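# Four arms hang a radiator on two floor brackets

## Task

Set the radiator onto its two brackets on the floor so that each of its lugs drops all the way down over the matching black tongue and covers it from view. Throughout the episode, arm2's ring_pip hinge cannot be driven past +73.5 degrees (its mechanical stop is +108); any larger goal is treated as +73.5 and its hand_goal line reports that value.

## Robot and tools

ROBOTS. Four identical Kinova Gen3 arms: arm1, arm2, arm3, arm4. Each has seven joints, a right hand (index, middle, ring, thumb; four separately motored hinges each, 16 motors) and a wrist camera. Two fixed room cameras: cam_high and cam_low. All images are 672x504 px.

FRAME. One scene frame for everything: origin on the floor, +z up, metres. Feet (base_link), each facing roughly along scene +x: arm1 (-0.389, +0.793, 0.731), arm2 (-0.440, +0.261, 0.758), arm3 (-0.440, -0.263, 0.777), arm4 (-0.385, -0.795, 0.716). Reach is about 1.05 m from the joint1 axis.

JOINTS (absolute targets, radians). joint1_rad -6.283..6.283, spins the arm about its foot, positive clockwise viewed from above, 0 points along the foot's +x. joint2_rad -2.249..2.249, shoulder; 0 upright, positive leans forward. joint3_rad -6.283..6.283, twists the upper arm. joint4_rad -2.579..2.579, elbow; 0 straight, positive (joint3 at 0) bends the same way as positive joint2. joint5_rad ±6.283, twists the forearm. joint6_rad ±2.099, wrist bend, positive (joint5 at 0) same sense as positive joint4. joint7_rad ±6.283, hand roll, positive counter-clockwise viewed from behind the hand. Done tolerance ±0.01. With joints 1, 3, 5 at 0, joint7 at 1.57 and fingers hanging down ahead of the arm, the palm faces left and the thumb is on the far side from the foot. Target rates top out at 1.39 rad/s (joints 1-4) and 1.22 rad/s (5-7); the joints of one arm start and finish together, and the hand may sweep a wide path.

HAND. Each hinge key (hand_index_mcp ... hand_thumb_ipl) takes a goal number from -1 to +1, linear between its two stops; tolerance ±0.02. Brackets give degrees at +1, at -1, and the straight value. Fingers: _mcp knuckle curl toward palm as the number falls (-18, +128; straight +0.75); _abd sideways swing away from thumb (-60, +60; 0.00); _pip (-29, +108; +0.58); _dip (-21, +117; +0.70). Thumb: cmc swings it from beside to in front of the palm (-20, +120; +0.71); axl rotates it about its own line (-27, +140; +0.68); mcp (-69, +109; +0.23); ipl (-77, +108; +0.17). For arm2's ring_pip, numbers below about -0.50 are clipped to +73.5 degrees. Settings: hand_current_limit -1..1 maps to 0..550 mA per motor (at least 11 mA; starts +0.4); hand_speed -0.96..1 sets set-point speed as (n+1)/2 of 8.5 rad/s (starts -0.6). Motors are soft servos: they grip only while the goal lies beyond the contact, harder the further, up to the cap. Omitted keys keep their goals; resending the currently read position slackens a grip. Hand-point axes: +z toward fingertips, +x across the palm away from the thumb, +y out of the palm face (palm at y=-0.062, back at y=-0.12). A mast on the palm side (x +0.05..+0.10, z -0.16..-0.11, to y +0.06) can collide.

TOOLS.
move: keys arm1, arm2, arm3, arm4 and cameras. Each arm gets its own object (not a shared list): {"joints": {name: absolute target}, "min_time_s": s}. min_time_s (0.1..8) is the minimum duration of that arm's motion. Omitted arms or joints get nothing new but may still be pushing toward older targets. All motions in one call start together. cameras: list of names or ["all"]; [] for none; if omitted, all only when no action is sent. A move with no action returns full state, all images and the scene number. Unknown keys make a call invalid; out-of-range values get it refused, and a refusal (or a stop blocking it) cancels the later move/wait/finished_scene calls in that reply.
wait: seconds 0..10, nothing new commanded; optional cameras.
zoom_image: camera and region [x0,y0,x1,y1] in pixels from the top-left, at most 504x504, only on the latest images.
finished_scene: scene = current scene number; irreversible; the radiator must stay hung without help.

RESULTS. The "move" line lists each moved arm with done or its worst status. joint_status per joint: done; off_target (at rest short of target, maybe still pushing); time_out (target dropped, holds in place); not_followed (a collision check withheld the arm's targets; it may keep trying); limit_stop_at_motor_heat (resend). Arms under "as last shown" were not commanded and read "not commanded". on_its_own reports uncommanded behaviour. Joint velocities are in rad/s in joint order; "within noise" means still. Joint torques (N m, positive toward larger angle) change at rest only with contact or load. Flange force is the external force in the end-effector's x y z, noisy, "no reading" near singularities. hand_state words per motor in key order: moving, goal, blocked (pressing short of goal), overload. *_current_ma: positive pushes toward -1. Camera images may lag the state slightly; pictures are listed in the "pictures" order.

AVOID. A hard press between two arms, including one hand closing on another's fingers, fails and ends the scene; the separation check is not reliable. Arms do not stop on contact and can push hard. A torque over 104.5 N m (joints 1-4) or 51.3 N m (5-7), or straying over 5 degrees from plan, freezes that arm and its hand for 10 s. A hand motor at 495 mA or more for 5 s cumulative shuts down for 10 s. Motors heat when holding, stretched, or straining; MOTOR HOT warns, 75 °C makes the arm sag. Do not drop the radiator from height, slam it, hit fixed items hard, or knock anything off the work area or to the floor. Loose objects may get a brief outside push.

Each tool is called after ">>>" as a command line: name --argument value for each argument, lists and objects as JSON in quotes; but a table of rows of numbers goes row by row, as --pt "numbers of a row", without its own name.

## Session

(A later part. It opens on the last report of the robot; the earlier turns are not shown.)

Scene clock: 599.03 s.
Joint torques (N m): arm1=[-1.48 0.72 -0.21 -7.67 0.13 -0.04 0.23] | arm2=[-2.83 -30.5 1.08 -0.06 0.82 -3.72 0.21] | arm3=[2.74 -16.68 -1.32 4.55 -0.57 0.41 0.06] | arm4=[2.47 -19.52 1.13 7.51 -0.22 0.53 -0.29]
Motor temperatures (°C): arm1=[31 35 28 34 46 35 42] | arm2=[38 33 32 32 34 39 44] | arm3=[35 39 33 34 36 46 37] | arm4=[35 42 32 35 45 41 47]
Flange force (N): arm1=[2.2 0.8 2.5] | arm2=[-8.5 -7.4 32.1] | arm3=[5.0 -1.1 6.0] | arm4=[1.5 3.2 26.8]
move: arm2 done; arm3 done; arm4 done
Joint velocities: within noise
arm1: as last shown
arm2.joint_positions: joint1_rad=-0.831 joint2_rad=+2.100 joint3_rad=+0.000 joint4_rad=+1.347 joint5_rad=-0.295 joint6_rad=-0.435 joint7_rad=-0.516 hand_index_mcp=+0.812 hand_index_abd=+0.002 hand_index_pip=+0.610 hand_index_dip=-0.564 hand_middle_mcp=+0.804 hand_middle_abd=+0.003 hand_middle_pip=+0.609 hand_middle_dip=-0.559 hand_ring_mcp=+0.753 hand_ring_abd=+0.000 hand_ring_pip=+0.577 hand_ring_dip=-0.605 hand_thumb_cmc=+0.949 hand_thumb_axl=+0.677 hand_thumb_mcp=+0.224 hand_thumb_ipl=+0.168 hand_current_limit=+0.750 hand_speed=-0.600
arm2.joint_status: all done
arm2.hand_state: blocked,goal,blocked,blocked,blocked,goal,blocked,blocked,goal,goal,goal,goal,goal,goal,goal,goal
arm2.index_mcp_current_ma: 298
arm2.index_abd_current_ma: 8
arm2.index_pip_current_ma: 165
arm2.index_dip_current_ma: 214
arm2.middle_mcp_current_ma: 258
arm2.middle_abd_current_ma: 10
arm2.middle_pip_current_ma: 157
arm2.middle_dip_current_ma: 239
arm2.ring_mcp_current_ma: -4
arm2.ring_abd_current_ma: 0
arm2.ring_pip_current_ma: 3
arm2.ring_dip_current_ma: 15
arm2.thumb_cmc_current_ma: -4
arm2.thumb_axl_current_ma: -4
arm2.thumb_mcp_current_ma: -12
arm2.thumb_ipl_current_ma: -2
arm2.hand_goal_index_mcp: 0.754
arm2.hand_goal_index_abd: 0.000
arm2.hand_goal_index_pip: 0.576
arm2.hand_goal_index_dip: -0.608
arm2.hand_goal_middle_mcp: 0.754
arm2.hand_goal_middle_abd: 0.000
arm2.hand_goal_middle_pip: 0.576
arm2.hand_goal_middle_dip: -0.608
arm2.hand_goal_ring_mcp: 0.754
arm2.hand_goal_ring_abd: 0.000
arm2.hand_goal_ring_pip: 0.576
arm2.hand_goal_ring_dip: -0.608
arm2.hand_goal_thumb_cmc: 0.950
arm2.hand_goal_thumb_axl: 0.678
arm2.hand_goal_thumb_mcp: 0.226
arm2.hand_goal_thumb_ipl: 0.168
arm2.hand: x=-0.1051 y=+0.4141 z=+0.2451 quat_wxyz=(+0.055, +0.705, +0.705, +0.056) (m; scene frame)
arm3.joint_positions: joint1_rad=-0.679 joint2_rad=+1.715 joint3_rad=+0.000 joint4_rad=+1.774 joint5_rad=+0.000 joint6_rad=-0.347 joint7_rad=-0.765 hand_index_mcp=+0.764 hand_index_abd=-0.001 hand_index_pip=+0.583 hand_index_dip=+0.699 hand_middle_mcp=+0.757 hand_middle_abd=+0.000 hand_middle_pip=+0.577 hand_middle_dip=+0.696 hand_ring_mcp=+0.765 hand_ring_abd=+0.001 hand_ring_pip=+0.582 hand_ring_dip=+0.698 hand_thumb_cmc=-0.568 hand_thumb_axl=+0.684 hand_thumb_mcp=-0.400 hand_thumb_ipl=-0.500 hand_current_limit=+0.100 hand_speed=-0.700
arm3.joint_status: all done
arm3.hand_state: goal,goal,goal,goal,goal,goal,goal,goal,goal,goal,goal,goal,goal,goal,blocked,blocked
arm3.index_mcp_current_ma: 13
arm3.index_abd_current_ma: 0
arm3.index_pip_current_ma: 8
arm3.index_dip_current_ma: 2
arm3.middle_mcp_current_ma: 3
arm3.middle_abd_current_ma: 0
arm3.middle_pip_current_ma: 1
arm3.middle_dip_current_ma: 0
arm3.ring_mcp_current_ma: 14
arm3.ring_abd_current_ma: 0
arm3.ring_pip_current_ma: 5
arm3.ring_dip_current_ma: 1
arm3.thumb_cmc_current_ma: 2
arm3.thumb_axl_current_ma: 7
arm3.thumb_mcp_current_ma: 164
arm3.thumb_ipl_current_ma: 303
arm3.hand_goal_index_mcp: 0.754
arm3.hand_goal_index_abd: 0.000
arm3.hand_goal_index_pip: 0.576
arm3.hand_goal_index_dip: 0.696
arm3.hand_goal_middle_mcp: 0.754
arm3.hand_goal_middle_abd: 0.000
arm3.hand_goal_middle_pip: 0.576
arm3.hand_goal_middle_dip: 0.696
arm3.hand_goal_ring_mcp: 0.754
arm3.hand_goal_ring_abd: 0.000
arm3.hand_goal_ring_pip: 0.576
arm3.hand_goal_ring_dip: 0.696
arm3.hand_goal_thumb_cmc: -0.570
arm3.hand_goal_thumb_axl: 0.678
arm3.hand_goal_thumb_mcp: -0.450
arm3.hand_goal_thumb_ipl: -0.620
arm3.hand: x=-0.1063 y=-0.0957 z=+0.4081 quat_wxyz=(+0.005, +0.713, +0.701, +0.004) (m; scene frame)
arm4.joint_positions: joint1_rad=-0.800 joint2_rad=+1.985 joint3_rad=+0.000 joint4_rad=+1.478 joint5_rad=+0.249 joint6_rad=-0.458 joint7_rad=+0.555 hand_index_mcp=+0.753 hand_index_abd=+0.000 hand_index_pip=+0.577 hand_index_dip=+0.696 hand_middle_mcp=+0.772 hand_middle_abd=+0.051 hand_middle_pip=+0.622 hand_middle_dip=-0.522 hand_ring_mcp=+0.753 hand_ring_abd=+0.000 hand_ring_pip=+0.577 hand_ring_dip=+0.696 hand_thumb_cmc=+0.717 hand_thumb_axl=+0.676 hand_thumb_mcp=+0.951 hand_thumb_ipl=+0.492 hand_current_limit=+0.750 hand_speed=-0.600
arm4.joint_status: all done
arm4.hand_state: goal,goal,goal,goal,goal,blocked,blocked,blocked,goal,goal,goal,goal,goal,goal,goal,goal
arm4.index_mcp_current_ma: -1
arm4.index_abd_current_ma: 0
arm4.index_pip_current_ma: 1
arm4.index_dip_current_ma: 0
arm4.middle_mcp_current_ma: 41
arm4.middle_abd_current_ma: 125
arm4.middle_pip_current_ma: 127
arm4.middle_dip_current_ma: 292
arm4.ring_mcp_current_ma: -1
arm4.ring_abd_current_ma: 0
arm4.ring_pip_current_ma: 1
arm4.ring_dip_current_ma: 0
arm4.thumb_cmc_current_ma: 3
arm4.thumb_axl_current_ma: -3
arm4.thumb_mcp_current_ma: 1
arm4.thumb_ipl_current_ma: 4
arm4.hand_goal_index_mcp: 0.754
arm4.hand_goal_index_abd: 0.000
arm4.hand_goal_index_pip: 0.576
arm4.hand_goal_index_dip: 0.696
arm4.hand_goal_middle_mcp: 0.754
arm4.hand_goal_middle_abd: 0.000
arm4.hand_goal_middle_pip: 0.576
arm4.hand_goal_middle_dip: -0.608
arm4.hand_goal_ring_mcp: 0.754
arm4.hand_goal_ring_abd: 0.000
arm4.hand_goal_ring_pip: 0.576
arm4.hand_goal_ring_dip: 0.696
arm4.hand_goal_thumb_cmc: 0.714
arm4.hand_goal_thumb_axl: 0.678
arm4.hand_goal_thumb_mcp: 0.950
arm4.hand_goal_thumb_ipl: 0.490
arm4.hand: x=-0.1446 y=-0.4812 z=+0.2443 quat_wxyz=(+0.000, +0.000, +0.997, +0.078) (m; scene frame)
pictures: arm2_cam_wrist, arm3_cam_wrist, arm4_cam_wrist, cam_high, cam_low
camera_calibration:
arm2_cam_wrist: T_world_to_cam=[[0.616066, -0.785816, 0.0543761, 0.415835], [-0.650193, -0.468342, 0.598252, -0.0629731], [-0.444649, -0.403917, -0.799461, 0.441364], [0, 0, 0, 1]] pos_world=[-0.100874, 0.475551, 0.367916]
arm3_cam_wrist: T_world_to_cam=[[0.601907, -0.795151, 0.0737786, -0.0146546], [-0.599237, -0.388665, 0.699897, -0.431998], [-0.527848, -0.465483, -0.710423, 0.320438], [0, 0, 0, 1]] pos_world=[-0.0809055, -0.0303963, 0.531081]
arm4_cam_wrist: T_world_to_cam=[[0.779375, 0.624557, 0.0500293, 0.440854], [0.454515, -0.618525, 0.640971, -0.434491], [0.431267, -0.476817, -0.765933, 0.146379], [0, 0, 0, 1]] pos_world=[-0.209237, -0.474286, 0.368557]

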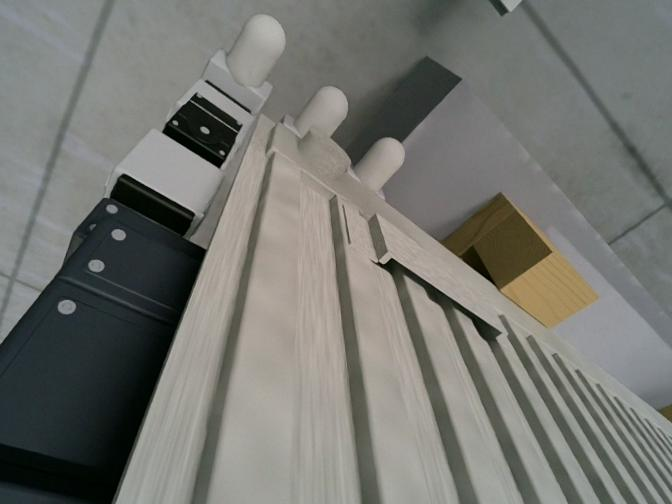

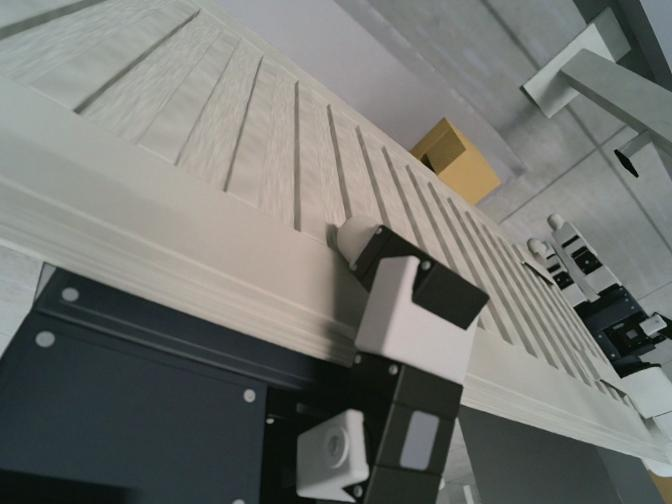

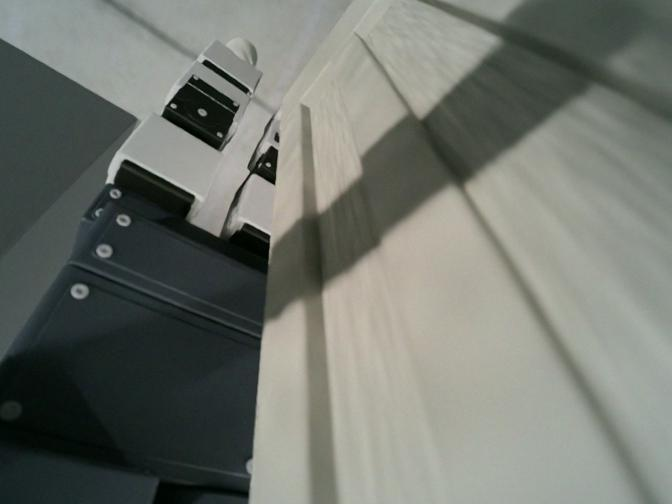

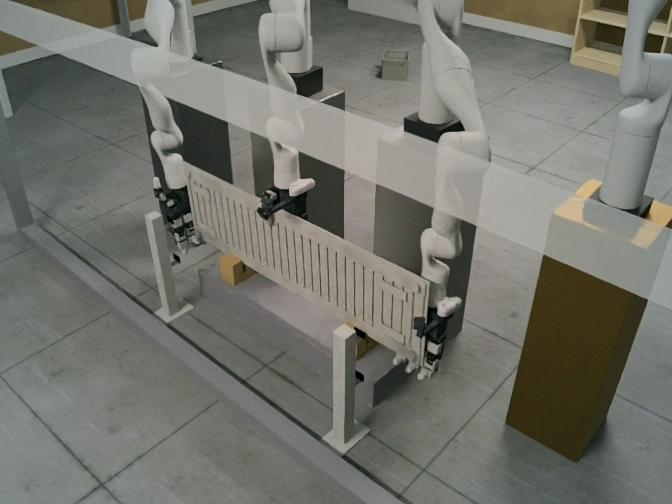

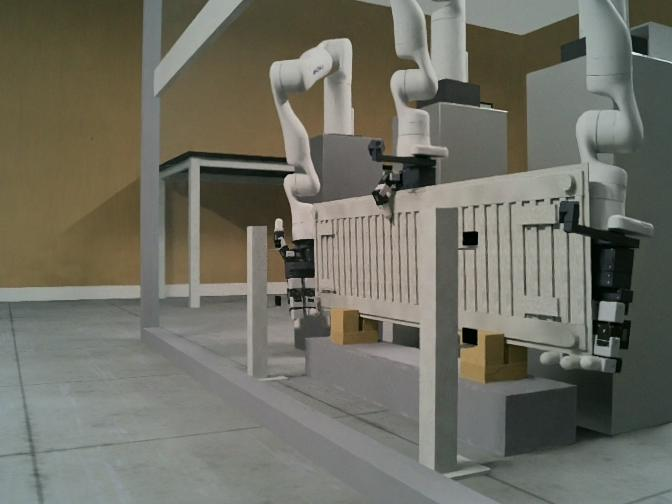

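>>> move --arm2 '{"joints":{"joint1_rad":-0.8324,"joint2_rad":2.0097,"joint3_rad":0,"joint4_rad":1.4976,"joint5_rad":-0.2628,"joint6_rad":-0.4932,"joint7_rad":-0.5547},"min_time_s":2.5}' --arm4 '{"joints":{"joint1_rad":-0.8002,"joint2_rad":1.8963,"joint3_rad":0,"joint4_rad":1.6148,"joint5_rad":0.2271,"joint6_rad":-0.5048,"joint7_rad":0.579},"min_time_s":2.5}' --arm3 '{"joints":{"joint1_rad":-0.6781,"joint2_rad":1.6222,"joint3_rad":0,"joint4_rad":1.877,"joint5_rad":0,"joint6_rad":-0.3576,"joint7_rad":-0.7641},"min_time_s":2.5}' --cameras '["arm2_cam_wrist","arm3_cam_wrist","arm4_cam_wrist","cam_low"]'

Scene clock: 609.87 s.
Joint torques (N m): arm1=[-1.52 0.75 -0.21 -7.59 0.12 0.02 0.23] | arm2=[-2.6 -30.43 1.44 1.09 0.64 -3.8 0.23] | arm3=[2.54 -16.96 -1.57 4.25 -0.49 0.25 0.09] | arm4=[2.51 -20.05 1.3 8.38 -0.23 0.56 -0.26]
Motor temperatures (°C): arm1=[31 35 28 34 46 35 42] | arm2=[38 33 32 32 34 39 44] | arm3=[35 39 33 34 36 46 37] | arm4=[35 42 32 35 45 41 47]
Flange force (N): arm1=[2.1 0.8 2.4] | arm2=[-7.7 -7.7 31.9] | arm3=[4.3 -1.2 5.2] | arm4=[1.3 3.3 27.5]
move: arm2 done; arm3 done; arm4 done
Joint velocities: within noise
arm1: as last shown
arm2.joint_positions: joint1_rad=-0.832 joint2_rad=+2.010 joint3_rad=+0.000 joint4_rad=+1.498 joint5_rad=-0.263 joint6_rad=-0.493 joint7_rad=-0.555 hand_index_mcp=+0.812 hand_index_abd=+0.002 hand_index_pip=+0.610 hand_index_dip=-0.564 hand_middle_mcp=+0.804 hand_middle_abd=+0.003 hand_middle_pip=+0.609 hand_middle_dip=-0.559 hand_ring_mcp=+0.753 hand_ring_abd=+0.000 hand_ring_pip=+0.577 hand_ring_dip=-0.605 hand_thumb_cmc=+0.949 hand_thumb_axl=+0.677 hand_thumb_mcp=+0.224 hand_thumb_ipl=+0.168 hand_current_limit=+0.750 hand_speed=-0.600
arm2.joint_status: all done
arm2.hand_state: blocked,goal,blocked,blocked,blocked,goal,blocked,blocked,goal,goal,goal,goal,goal,goal,goal,goal
arm2.index_mcp_current_ma: 298
arm2.index_abd_current_ma: 8
arm2.index_pip_current_ma: 165
arm2.index_dip_current_ma: 214
arm2.middle_mcp_current_ma: 258
arm2.middle_abd_current_ma: 10
arm2.middle_pip_current_ma: 158
arm2.middle_dip_current_ma: 240
arm2.ring_mcp_current_ma: -4
arm2.ring_abd_current_ma: 0
arm2.ring_pip_current_ma: 3
arm2.ring_dip_current_ma: 15
arm2.thumb_cmc_current_ma: -4
arm2.thumb_axl_current_ma: -4
arm2.thumb_mcp_current_ma: -12
arm2.thumb_ipl_current_ma: -2
arm2.hand_goal_index_mcp: 0.754
arm2.hand_goal_index_abd: 0.000
arm2.hand_goal_index_pip: 0.576
arm2.hand_goal_index_dip: -0.608
arm2.hand_goal_middle_mcp: 0.754
arm2.hand_goal_middle_abd: 0.000
arm2.hand_goal_middle_pip: 0.576
arm2.hand_goal_middle_dip: -0.608
arm2.hand_goal_ring_mcp: 0.754
arm2.hand_goal_ring_abd: 0.000
arm2.hand_goal_ring_pip: 0.576
arm2.hand_goal_ring_dip: -0.608
arm2.hand_goal_thumb_cmc: 0.950
arm2.hand_goal_thumb_axl: 0.678
arm2.hand_goal_thumb_mcp: 0.226
arm2.hand_goal_thumb_ipl: 0.168
arm2.hand: x=-0.1051 y=+0.4141 z=+0.2851 quat_wxyz=(+0.055, +0.705, +0.705, +0.056) (m; scene frame)
arm3.joint_positions: joint1_rad=-0.678 joint2_rad=+1.622 joint3_rad=+0.000 joint4_rad=+1.877 joint5_rad=+0.000 joint6_rad=-0.358 joint7_rad=-0.764 hand_index_mcp=+0.764 hand_index_abd=-0.001 hand_index_pip=+0.583 hand_index_dip=+0.699 hand_middle_mcp=+0.757 hand_middle_abd=+0.000 hand_middle_pip=+0.577 hand_middle_dip=+0.696 hand_ring_mcp=+0.765 hand_ring_abd=+0.001 hand_ring_pip=+0.582 hand_ring_dip=+0.698 hand_thumb_cmc=-0.568 hand_thumb_axl=+0.684 hand_thumb_mcp=-0.399 hand_thumb_ipl=-0.501 hand_current_limit=+0.100 hand_speed=-0.700
arm3.joint_status: all done
arm3.hand_state: goal,goal,goal,goal,goal,goal,goal,goal,goal,goal,goal,goal,goal,goal,blocked,blocked
arm3.index_mcp_current_ma: 13
arm3.index_abd_current_ma: 0
arm3.index_pip_current_ma: 8
arm3.index_dip_current_ma: 2
arm3.middle_mcp_current_ma: 3
arm3.middle_abd_current_ma: 0
arm3.middle_pip_current_ma: 1
arm3.middle_dip_current_ma: 0
arm3.ring_mcp_current_ma: 14
arm3.ring_abd_current_ma: 0
arm3.ring_pip_current_ma: 5
arm3.ring_dip_current_ma: 1
arm3.thumb_cmc_current_ma: 2
arm3.thumb_axl_current_ma: 7
arm3.thumb_mcp_current_ma: 167
arm3.thumb_ipl_current_ma: 302
arm3.hand_goal_index_mcp: 0.754
arm3.hand_goal_index_abd: 0.000
arm3.hand_goal_index_pip: 0.576
arm3.hand_goal_index_dip: 0.696
arm3.hand_goal_middle_mcp: 0.754
arm3.hand_goal_middle_abd: 0.000
arm3.hand_goal_middle_pip: 0.576
arm3.hand_goal_middle_dip: 0.696
arm3.hand_goal_ring_mcp: 0.754
arm3.hand_goal_ring_abd: 0.000
arm3.hand_goal_ring_pip: 0.576
arm3.hand_goal_ring_dip: 0.696
arm3.hand_goal_thumb_cmc: -0.570
arm3.hand_goal_thumb_axl: 0.678
arm3.hand_goal_thumb_mcp: -0.450
arm3.hand_goal_thumb_ipl: -0.620
arm3.hand: x=-0.1061 y=-0.0954 z=+0.4480 quat_wxyz=(+0.005, +0.713, +0.701, +0.004) (m; scene frame)
arm4.joint_positions: joint1_rad=-0.800 joint2_rad=+1.896 joint3_rad=+0.000 joint4_rad=+1.615 joint5_rad=+0.227 joint6_rad=-0.505 joint7_rad=+0.579 hand_index_mcp=+0.753 hand_index_abd=+0.000 hand_index_pip=+0.577 hand_index_dip=+0.696 hand_middle_mcp=+0.771 hand_middle_abd=+0.051 hand_middle_pip=+0.622 hand_middle_dip=-0.522 hand_ring_mcp=+0.753 hand_ring_abd=+0.000 hand_ring_pip=+0.577 hand_ring_dip=+0.696 hand_thumb_cmc=+0.717 hand_thumb_axl=+0.676 hand_thumb_mcp=+0.951 hand_thumb_ipl=+0.492 hand_current_limit=+0.750 hand_speed=-0.600
arm4.joint_status: all done
arm4.hand_state: goal,goal,goal,goal,goal,blocked,blocked,blocked,goal,goal,goal,goal,goal,goal,goal,goal
arm4.index_mcp_current_ma: -1
arm4.index_abd_current_ma: 0
arm4.index_pip_current_ma: 1
arm4.index_dip_current_ma: 0
arm4.middle_mcp_current_ma: 38
arm4.middle_abd_current_ma: 125
arm4.middle_pip_current_ma: 127
arm4.middle_dip_current_ma: 293
arm4.ring_mcp_current_ma: -1
arm4.ring_abd_current_ma: 0
arm4.ring_pip_current_ma: 1
arm4.ring_dip_current_ma: 0
arm4.thumb_cmc_current_ma: 3
arm4.thumb_axl_current_ma: -3
arm4.thumb_mcp_current_ma: 1
arm4.thumb_ipl_current_ma: 4
arm4.hand_goal_index_mcp: 0.754
arm4.hand_goal_index_abd: 0.000
arm4.hand_goal_index_pip: 0.576
arm4.hand_goal_index_dip: 0.696
arm4.hand_goal_middle_mcp: 0.754
arm4.hand_goal_middle_abd: 0.000
arm4.hand_goal_middle_pip: 0.576
arm4.hand_goal_middle_dip: -0.608
arm4.hand_goal_ring_mcp: 0.754
arm4.hand_goal_ring_abd: 0.000
arm4.hand_goal_ring_pip: 0.576
arm4.hand_goal_ring_dip: 0.696
arm4.hand_goal_thumb_cmc: 0.714
arm4.hand_goal_thumb_axl: 0.678
arm4.hand_goal_thumb_mcp: 0.950
arm4.hand_goal_thumb_ipl: 0.490
arm4.hand: x=-0.1446 y=-0.4811 z=+0.2843 quat_wxyz=(+0.000, +0.000, +0.997, +0.078) (m; scene frame)
pictures: arm2_cam_wrist, arm3_cam_wrist, arm4_cam_wrist, cam_low
camera_calibration:
arm2_cam_wrist: T_world_to_cam=[[0.616063, -0.785818, 0.054379, 0.413581], [-0.650195, -0.468339, 0.598251, -0.0869519], [-0.444649, -0.403917, -0.799461, 0.473303], [0, 0, 0, 1]] pos_world=[-0.100874, 0.475451, 0.407916]
arm3_cam_wrist: T_world_to_cam=[[0.601978, -0.795098, 0.073766, -0.017413], [-0.599262, -0.388782, 0.69981, -0.459773], [-0.527739, -0.465475, -0.71051, 0.349105], [0, 0, 0, 1]] pos_world=[-0.080806, -0.0300969, 0.571081]
arm4_cam_wrist: T_world_to_cam=[[0.779347, 0.624588, 0.0500763, 0.43878], [0.454542, -0.618553, 0.640924, -0.460056], [0.431288, -0.47674, -0.765969, 0.17712], [0, 0, 0, 1]] pos_world=[-0.209237, -0.474186, 0.408557]

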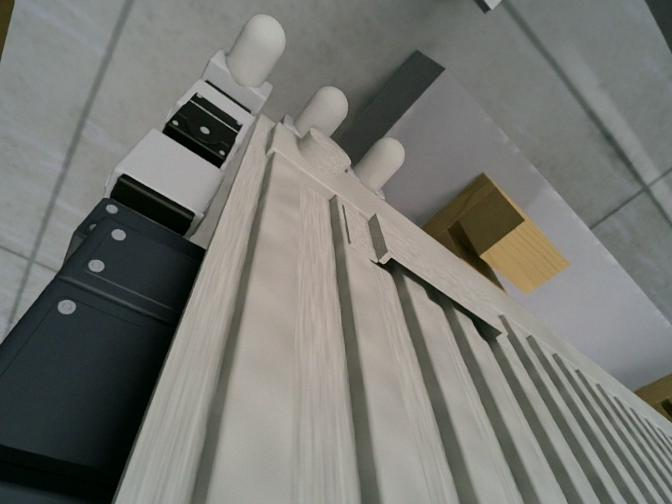

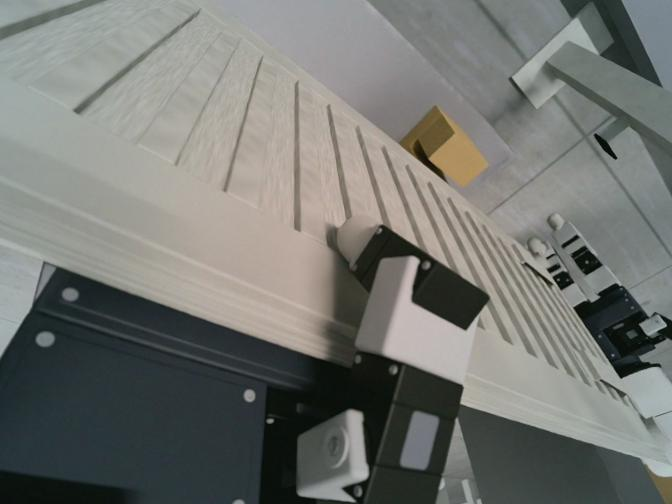

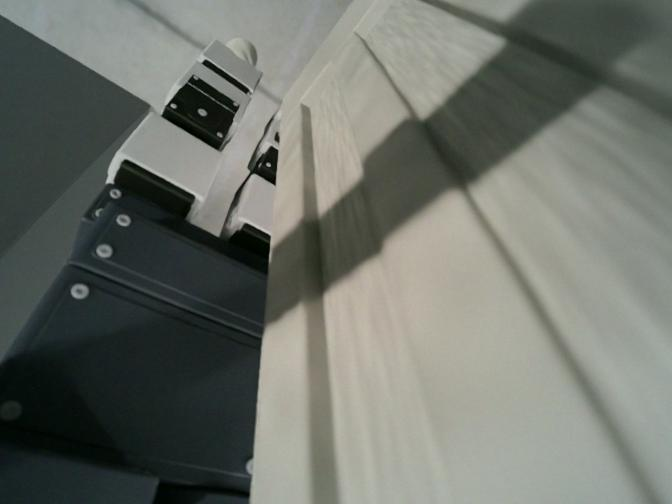

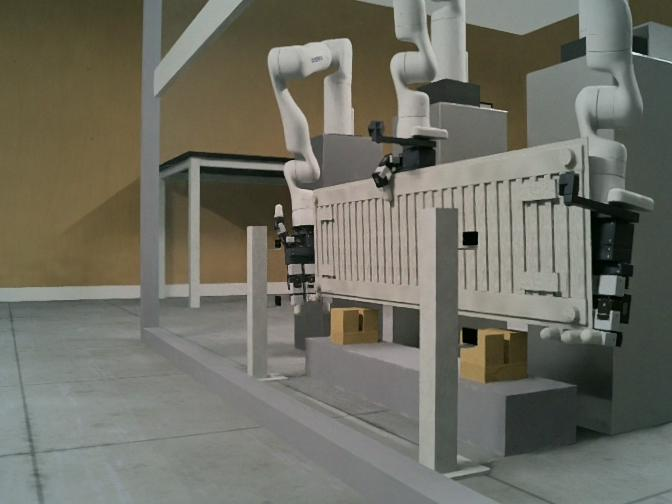

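>>> move --arm2 '{"joints":{"joint1_rad":-0.7285,"joint2_rad":1.978,"joint3_rad":0,"joint4_rad":1.4046,"joint5_rad":-0.3016,"joint6_rad":-0.3819,"joint7_rad":-0.4023},"min_time_s":3}' --arm4 '{"joints":{"joint1_rad":-0.7038,"joint2_rad":1.8642,"joint3_rad":0,"joint4_rad":1.5166,"joint5_rad":0.3375,"joint6_rad":-0.3718,"joint7_rad":0.559},"min_time_s":3}' --arm3 '{"joints":{"joint1_rad":-0.5924,"joint2_rad":1.5935,"joint3_rad":0,"joint4_rad":1.7634,"joint5_rad":0,"joint6_rad":-0.2152,"joint7_rad":-0.6804},"min_time_s":3}' --cameras '["cam_low"]'

>>> move --arm2 '{"joints":{"joint1_rad":-0.6507,"joint2_rad":1.9579,"joint3_rad":0,"joint4_rad":1.2896,"joint5_rad":-0.4037,"joint6_rad":-0.2594,"joint7_rad":-0.2142},"min_time_s":3}' --arm4 '{"joints":{"joint1_rad":-0.6285,"joint2_rad":1.8448,"joint3_rad":0,"joint4_rad":1.3991,"joint5_rad":0.5637,"joint6_rad":-0.2426,"joint7_rad":0.4},"min_time_s":3}' --arm3 '{"joints":{"joint1_rad":-0.5258,"joint2_rad":1.5795,"joint3_rad":0,"joint4_rad":1.6321,"joint5_rad":0,"joint6_rad":-0.07,"joint7_rad":-0.6158},"min_time_s":3}' --cameras '["all"]'

Scene clock: 729.80 s.
Joint torques (N m): arm1=[-1.48 0.69 -0.22 -7.61 0.21 0.03 0.23] | arm2=[-2.93 -32.2 0.91 -1.22 0.89 -3.65 0.22] | arm3=[2.79 -18.9 -1.2 3.76 -0.64 0.53 -0.02] | arm4=[2.83 -22.54 1.39 5.69 -0.24 0.34 -0.29]
Motor temperatures (°C): arm1=[31 35 28 34 46 35 42] | arm2=[38 38 32 32 34 40 44] | arm3=[35 41 33 34 36 46 37] | arm4=[35 44 32 35 45 41 47]
Flange force (N): arm1=[2.0 0.9 2.4] | arm2=[-8.0 -7.4 29.8] | arm3=[5.8 -0.6 8.6] | arm4=[2.3 3.2 25.6]
move: arm2 done; arm3 done; arm4 done
Joint velocities: within noise
arm1: as last shown
arm2.joint_positions: joint1_rad=-0.729 joint2_rad=+1.978 joint3_rad=+0.000 joint4_rad=+1.405 joint5_rad=-0.302 joint6_rad=-0.382 joint7_rad=-0.402 hand_index_mcp=+0.812 hand_index_abd=+0.002 hand_index_pip=+0.610 hand_index_dip=-0.564 hand_middle_mcp=+0.804 hand_middle_abd=+0.003 hand_middle_pip=+0.609 hand_middle_dip=-0.559 hand_ring_mcp=+0.753 hand_ring_abd=+0.000 hand_ring_pip=+0.577 hand_ring_dip=-0.605 hand_thumb_cmc=+0.949 hand_thumb_axl=+0.677 hand_thumb_mcp=+0.224 hand_thumb_ipl=+0.168 hand_current_limit=+0.750 hand_speed=-0.600
arm2.joint_status: all done
arm2.hand_state: blocked,goal,blocked,blocked,blocked,goal,blocked,blocked,goal,goal,goal,goal,goal,goal,goal,goal
arm2.index_mcp_current_ma: 298
arm2.index_abd_current_ma: 9
arm2.index_pip_current_ma: 165
arm2.index_dip_current_ma: 214
arm2.middle_mcp_current_ma: 258
arm2.middle_abd_current_ma: 11
arm2.middle_pip_current_ma: 160
arm2.middle_dip_current_ma: 240
arm2.ring_mcp_current_ma: -4
arm2.ring_abd_current_ma: 0
arm2.ring_pip_current_ma: 3
arm2.ring_dip_current_ma: 15
arm2.thumb_cmc_current_ma: -4
arm2.thumb_axl_current_ma: -4
arm2.thumb_mcp_current_ma: -12
arm2.thumb_ipl_current_ma: -2
arm2.hand_goal_index_mcp: 0.754
arm2.hand_goal_index_abd: 0.000
arm2.hand_goal_index_pip: 0.576
arm2.hand_goal_index_dip: -0.608
arm2.hand_goal_middle_mcp: 0.754
arm2.hand_goal_middle_abd: 0.000
arm2.hand_goal_middle_pip: 0.576
arm2.hand_goal_middle_dip: -0.608
arm2.hand_goal_ring_mcp: 0.754
arm2.hand_goal_ring_abd: 0.000
arm2.hand_goal_ring_pip: 0.576
arm2.hand_goal_ring_dip: -0.608
arm2.hand_goal_thumb_cmc: 0.950
arm2.hand_goal_thumb_axl: 0.678
arm2.hand_goal_thumb_mcp: 0.226
arm2.hand_goal_thumb_ipl: 0.168
arm2.hand: x=-0.0552 y=+0.4191 z=+0.2851 quat_wxyz=(+0.055, +0.705, +0.705, +0.056) (m; scene frame)
arm3.joint_positions: joint1_rad=-0.592 joint2_rad=+1.594 joint3_rad=+0.000 joint4_rad=+1.763 joint5_rad=+0.000 joint6_rad=-0.215 joint7_rad=-0.680 hand_index_mcp=+0.765 hand_index_abd=-0.001 hand_index_pip=+0.584 hand_index_dip=+0.699 hand_middle_mcp=+0.758 hand_middle_abd=+0.000 hand_middle_pip=+0.577 hand_middle_dip=+0.696 hand_ring_mcp=+0.766 hand_ring_abd=+0.000 hand_ring_pip=+0.582 hand_ring_dip=+0.698 hand_thumb_cmc=-0.568 hand_thumb_axl=+0.682 hand_thumb_mcp=-0.399 hand_thumb_ipl=-0.502 hand_current_limit=+0.100 hand_speed=-0.700
arm3.joint_status: all done
arm3.hand_state: goal,goal,goal,goal,goal,goal,goal,goal,goal,goal,goal,goal,goal,goal,blocked,blocked
arm3.index_mcp_current_ma: 14
arm3.index_abd_current_ma: 0
arm3.index_pip_current_ma: 8
arm3.index_dip_current_ma: 2
arm3.middle_mcp_current_ma: 3
arm3.middle_abd_current_ma: 0
arm3.middle_pip_current_ma: 1
arm3.middle_dip_current_ma: 0
arm3.ring_mcp_current_ma: 16
arm3.ring_abd_current_ma: 0
arm3.ring_pip_current_ma: 5
arm3.ring_dip_current_ma: 1
arm3.thumb_cmc_current_ma: 2
arm3.thumb_axl_current_ma: 5
arm3.thumb_mcp_current_ma: 169
arm3.thumb_ipl_current_ma: 303
arm3.hand_goal_index_mcp: 0.754
arm3.hand_goal_index_abd: 0.000
arm3.hand_goal_index_pip: 0.576
arm3.hand_goal_index_dip: 0.696
arm3.hand_goal_middle_mcp: 0.754
arm3.hand_goal_middle_abd: 0.000
arm3.hand_goal_middle_pip: 0.576
arm3.hand_goal_middle_dip: 0.696
arm3.hand_goal_ring_mcp: 0.754
arm3.hand_goal_ring_abd: 0.000
arm3.hand_goal_ring_pip: 0.576
arm3.hand_goal_ring_dip: 0.696
arm3.hand_goal_thumb_cmc: -0.570
arm3.hand_goal_thumb_axl: 0.678
arm3.hand_goal_thumb_mcp: -0.450
arm3.hand_goal_thumb_ipl: -0.620
arm3.hand: x=-0.0564 y=-0.0907 z=+0.4481 quat_wxyz=(+0.005, +0.714, +0.700, +0.004) (m; scene frame)
arm4.joint_positions: joint1_rad=-0.704 joint2_rad=+1.864 joint3_rad=+0.000 joint4_rad=+1.517 joint5_rad=+0.337 joint6_rad=-0.372 joint7_rad=+0.559 hand_index_mcp=+0.753 hand_index_abd=+0.000 hand_index_pip=+0.577 hand_index_dip=+0.696 hand_middle_mcp=+0.774 hand_middle_abd=+0.051 hand_middle_pip=+0.623 hand_middle_dip=-0.521 hand_ring_mcp=+0.753 hand_ring_abd=+0.000 hand_ring_pip=+0.577 hand_ring_dip=+0.696 hand_thumb_cmc=+0.717 hand_thumb_axl=+0.676 hand_thumb_mcp=+0.951 hand_thumb_ipl=+0.492 hand_current_limit=+0.750 hand_speed=-0.600
arm4.joint_status: all done
arm4.hand_state: goal,goal,goal,goal,goal,blocked,blocked,blocked,goal,goal,goal,goal,goal,goal,goal,goal
arm4.index_mcp_current_ma: -1
arm4.index_abd_current_ma: 0
arm4.index_pip_current_ma: 1
arm4.index_dip_current_ma: 0
arm4.middle_mcp_current_ma: 47
arm4.middle_abd_current_ma: 126
arm4.middle_pip_current_ma: 133
arm4.middle_dip_current_ma: 294
arm4.ring_mcp_current_ma: -1
arm4.ring_abd_current_ma: 0
arm4.ring_pip_current_ma: 1
arm4.ring_dip_current_ma: 0
arm4.thumb_cmc_current_ma: 3
arm4.thumb_axl_current_ma: -3
arm4.thumb_mcp_current_ma: 1
arm4.thumb_ipl_current_ma: 4
arm4.hand_goal_index_mcp: 0.754
arm4.hand_goal_index_abd: 0.000
arm4.hand_goal_index_pip: 0.576
arm4.hand_goal_index_dip: 0.696
arm4.hand_goal_middle_mcp: 0.754
arm4.hand_goal_middle_abd: 0.000
arm4.hand_goal_middle_pip: 0.576
arm4.hand_goal_middle_dip: -0.608
arm4.hand_goal_ring_mcp: 0.754
arm4.hand_goal_ring_abd: 0.000
arm4.hand_goal_ring_pip: 0.576
arm4.hand_goal_ring_dip: 0.696
arm4.hand_goal_thumb_cmc: 0.714
arm4.hand_goal_thumb_axl: 0.678
arm4.hand_goal_thumb_mcp: 0.950
arm4.hand_goal_thumb_ipl: 0.490
arm4.hand: x=-0.0946 y=-0.4755 z=+0.2844 quat_wxyz=(+0.000, +0.000, +0.997, +0.078) (m; scene frame)
pictures: cam_low

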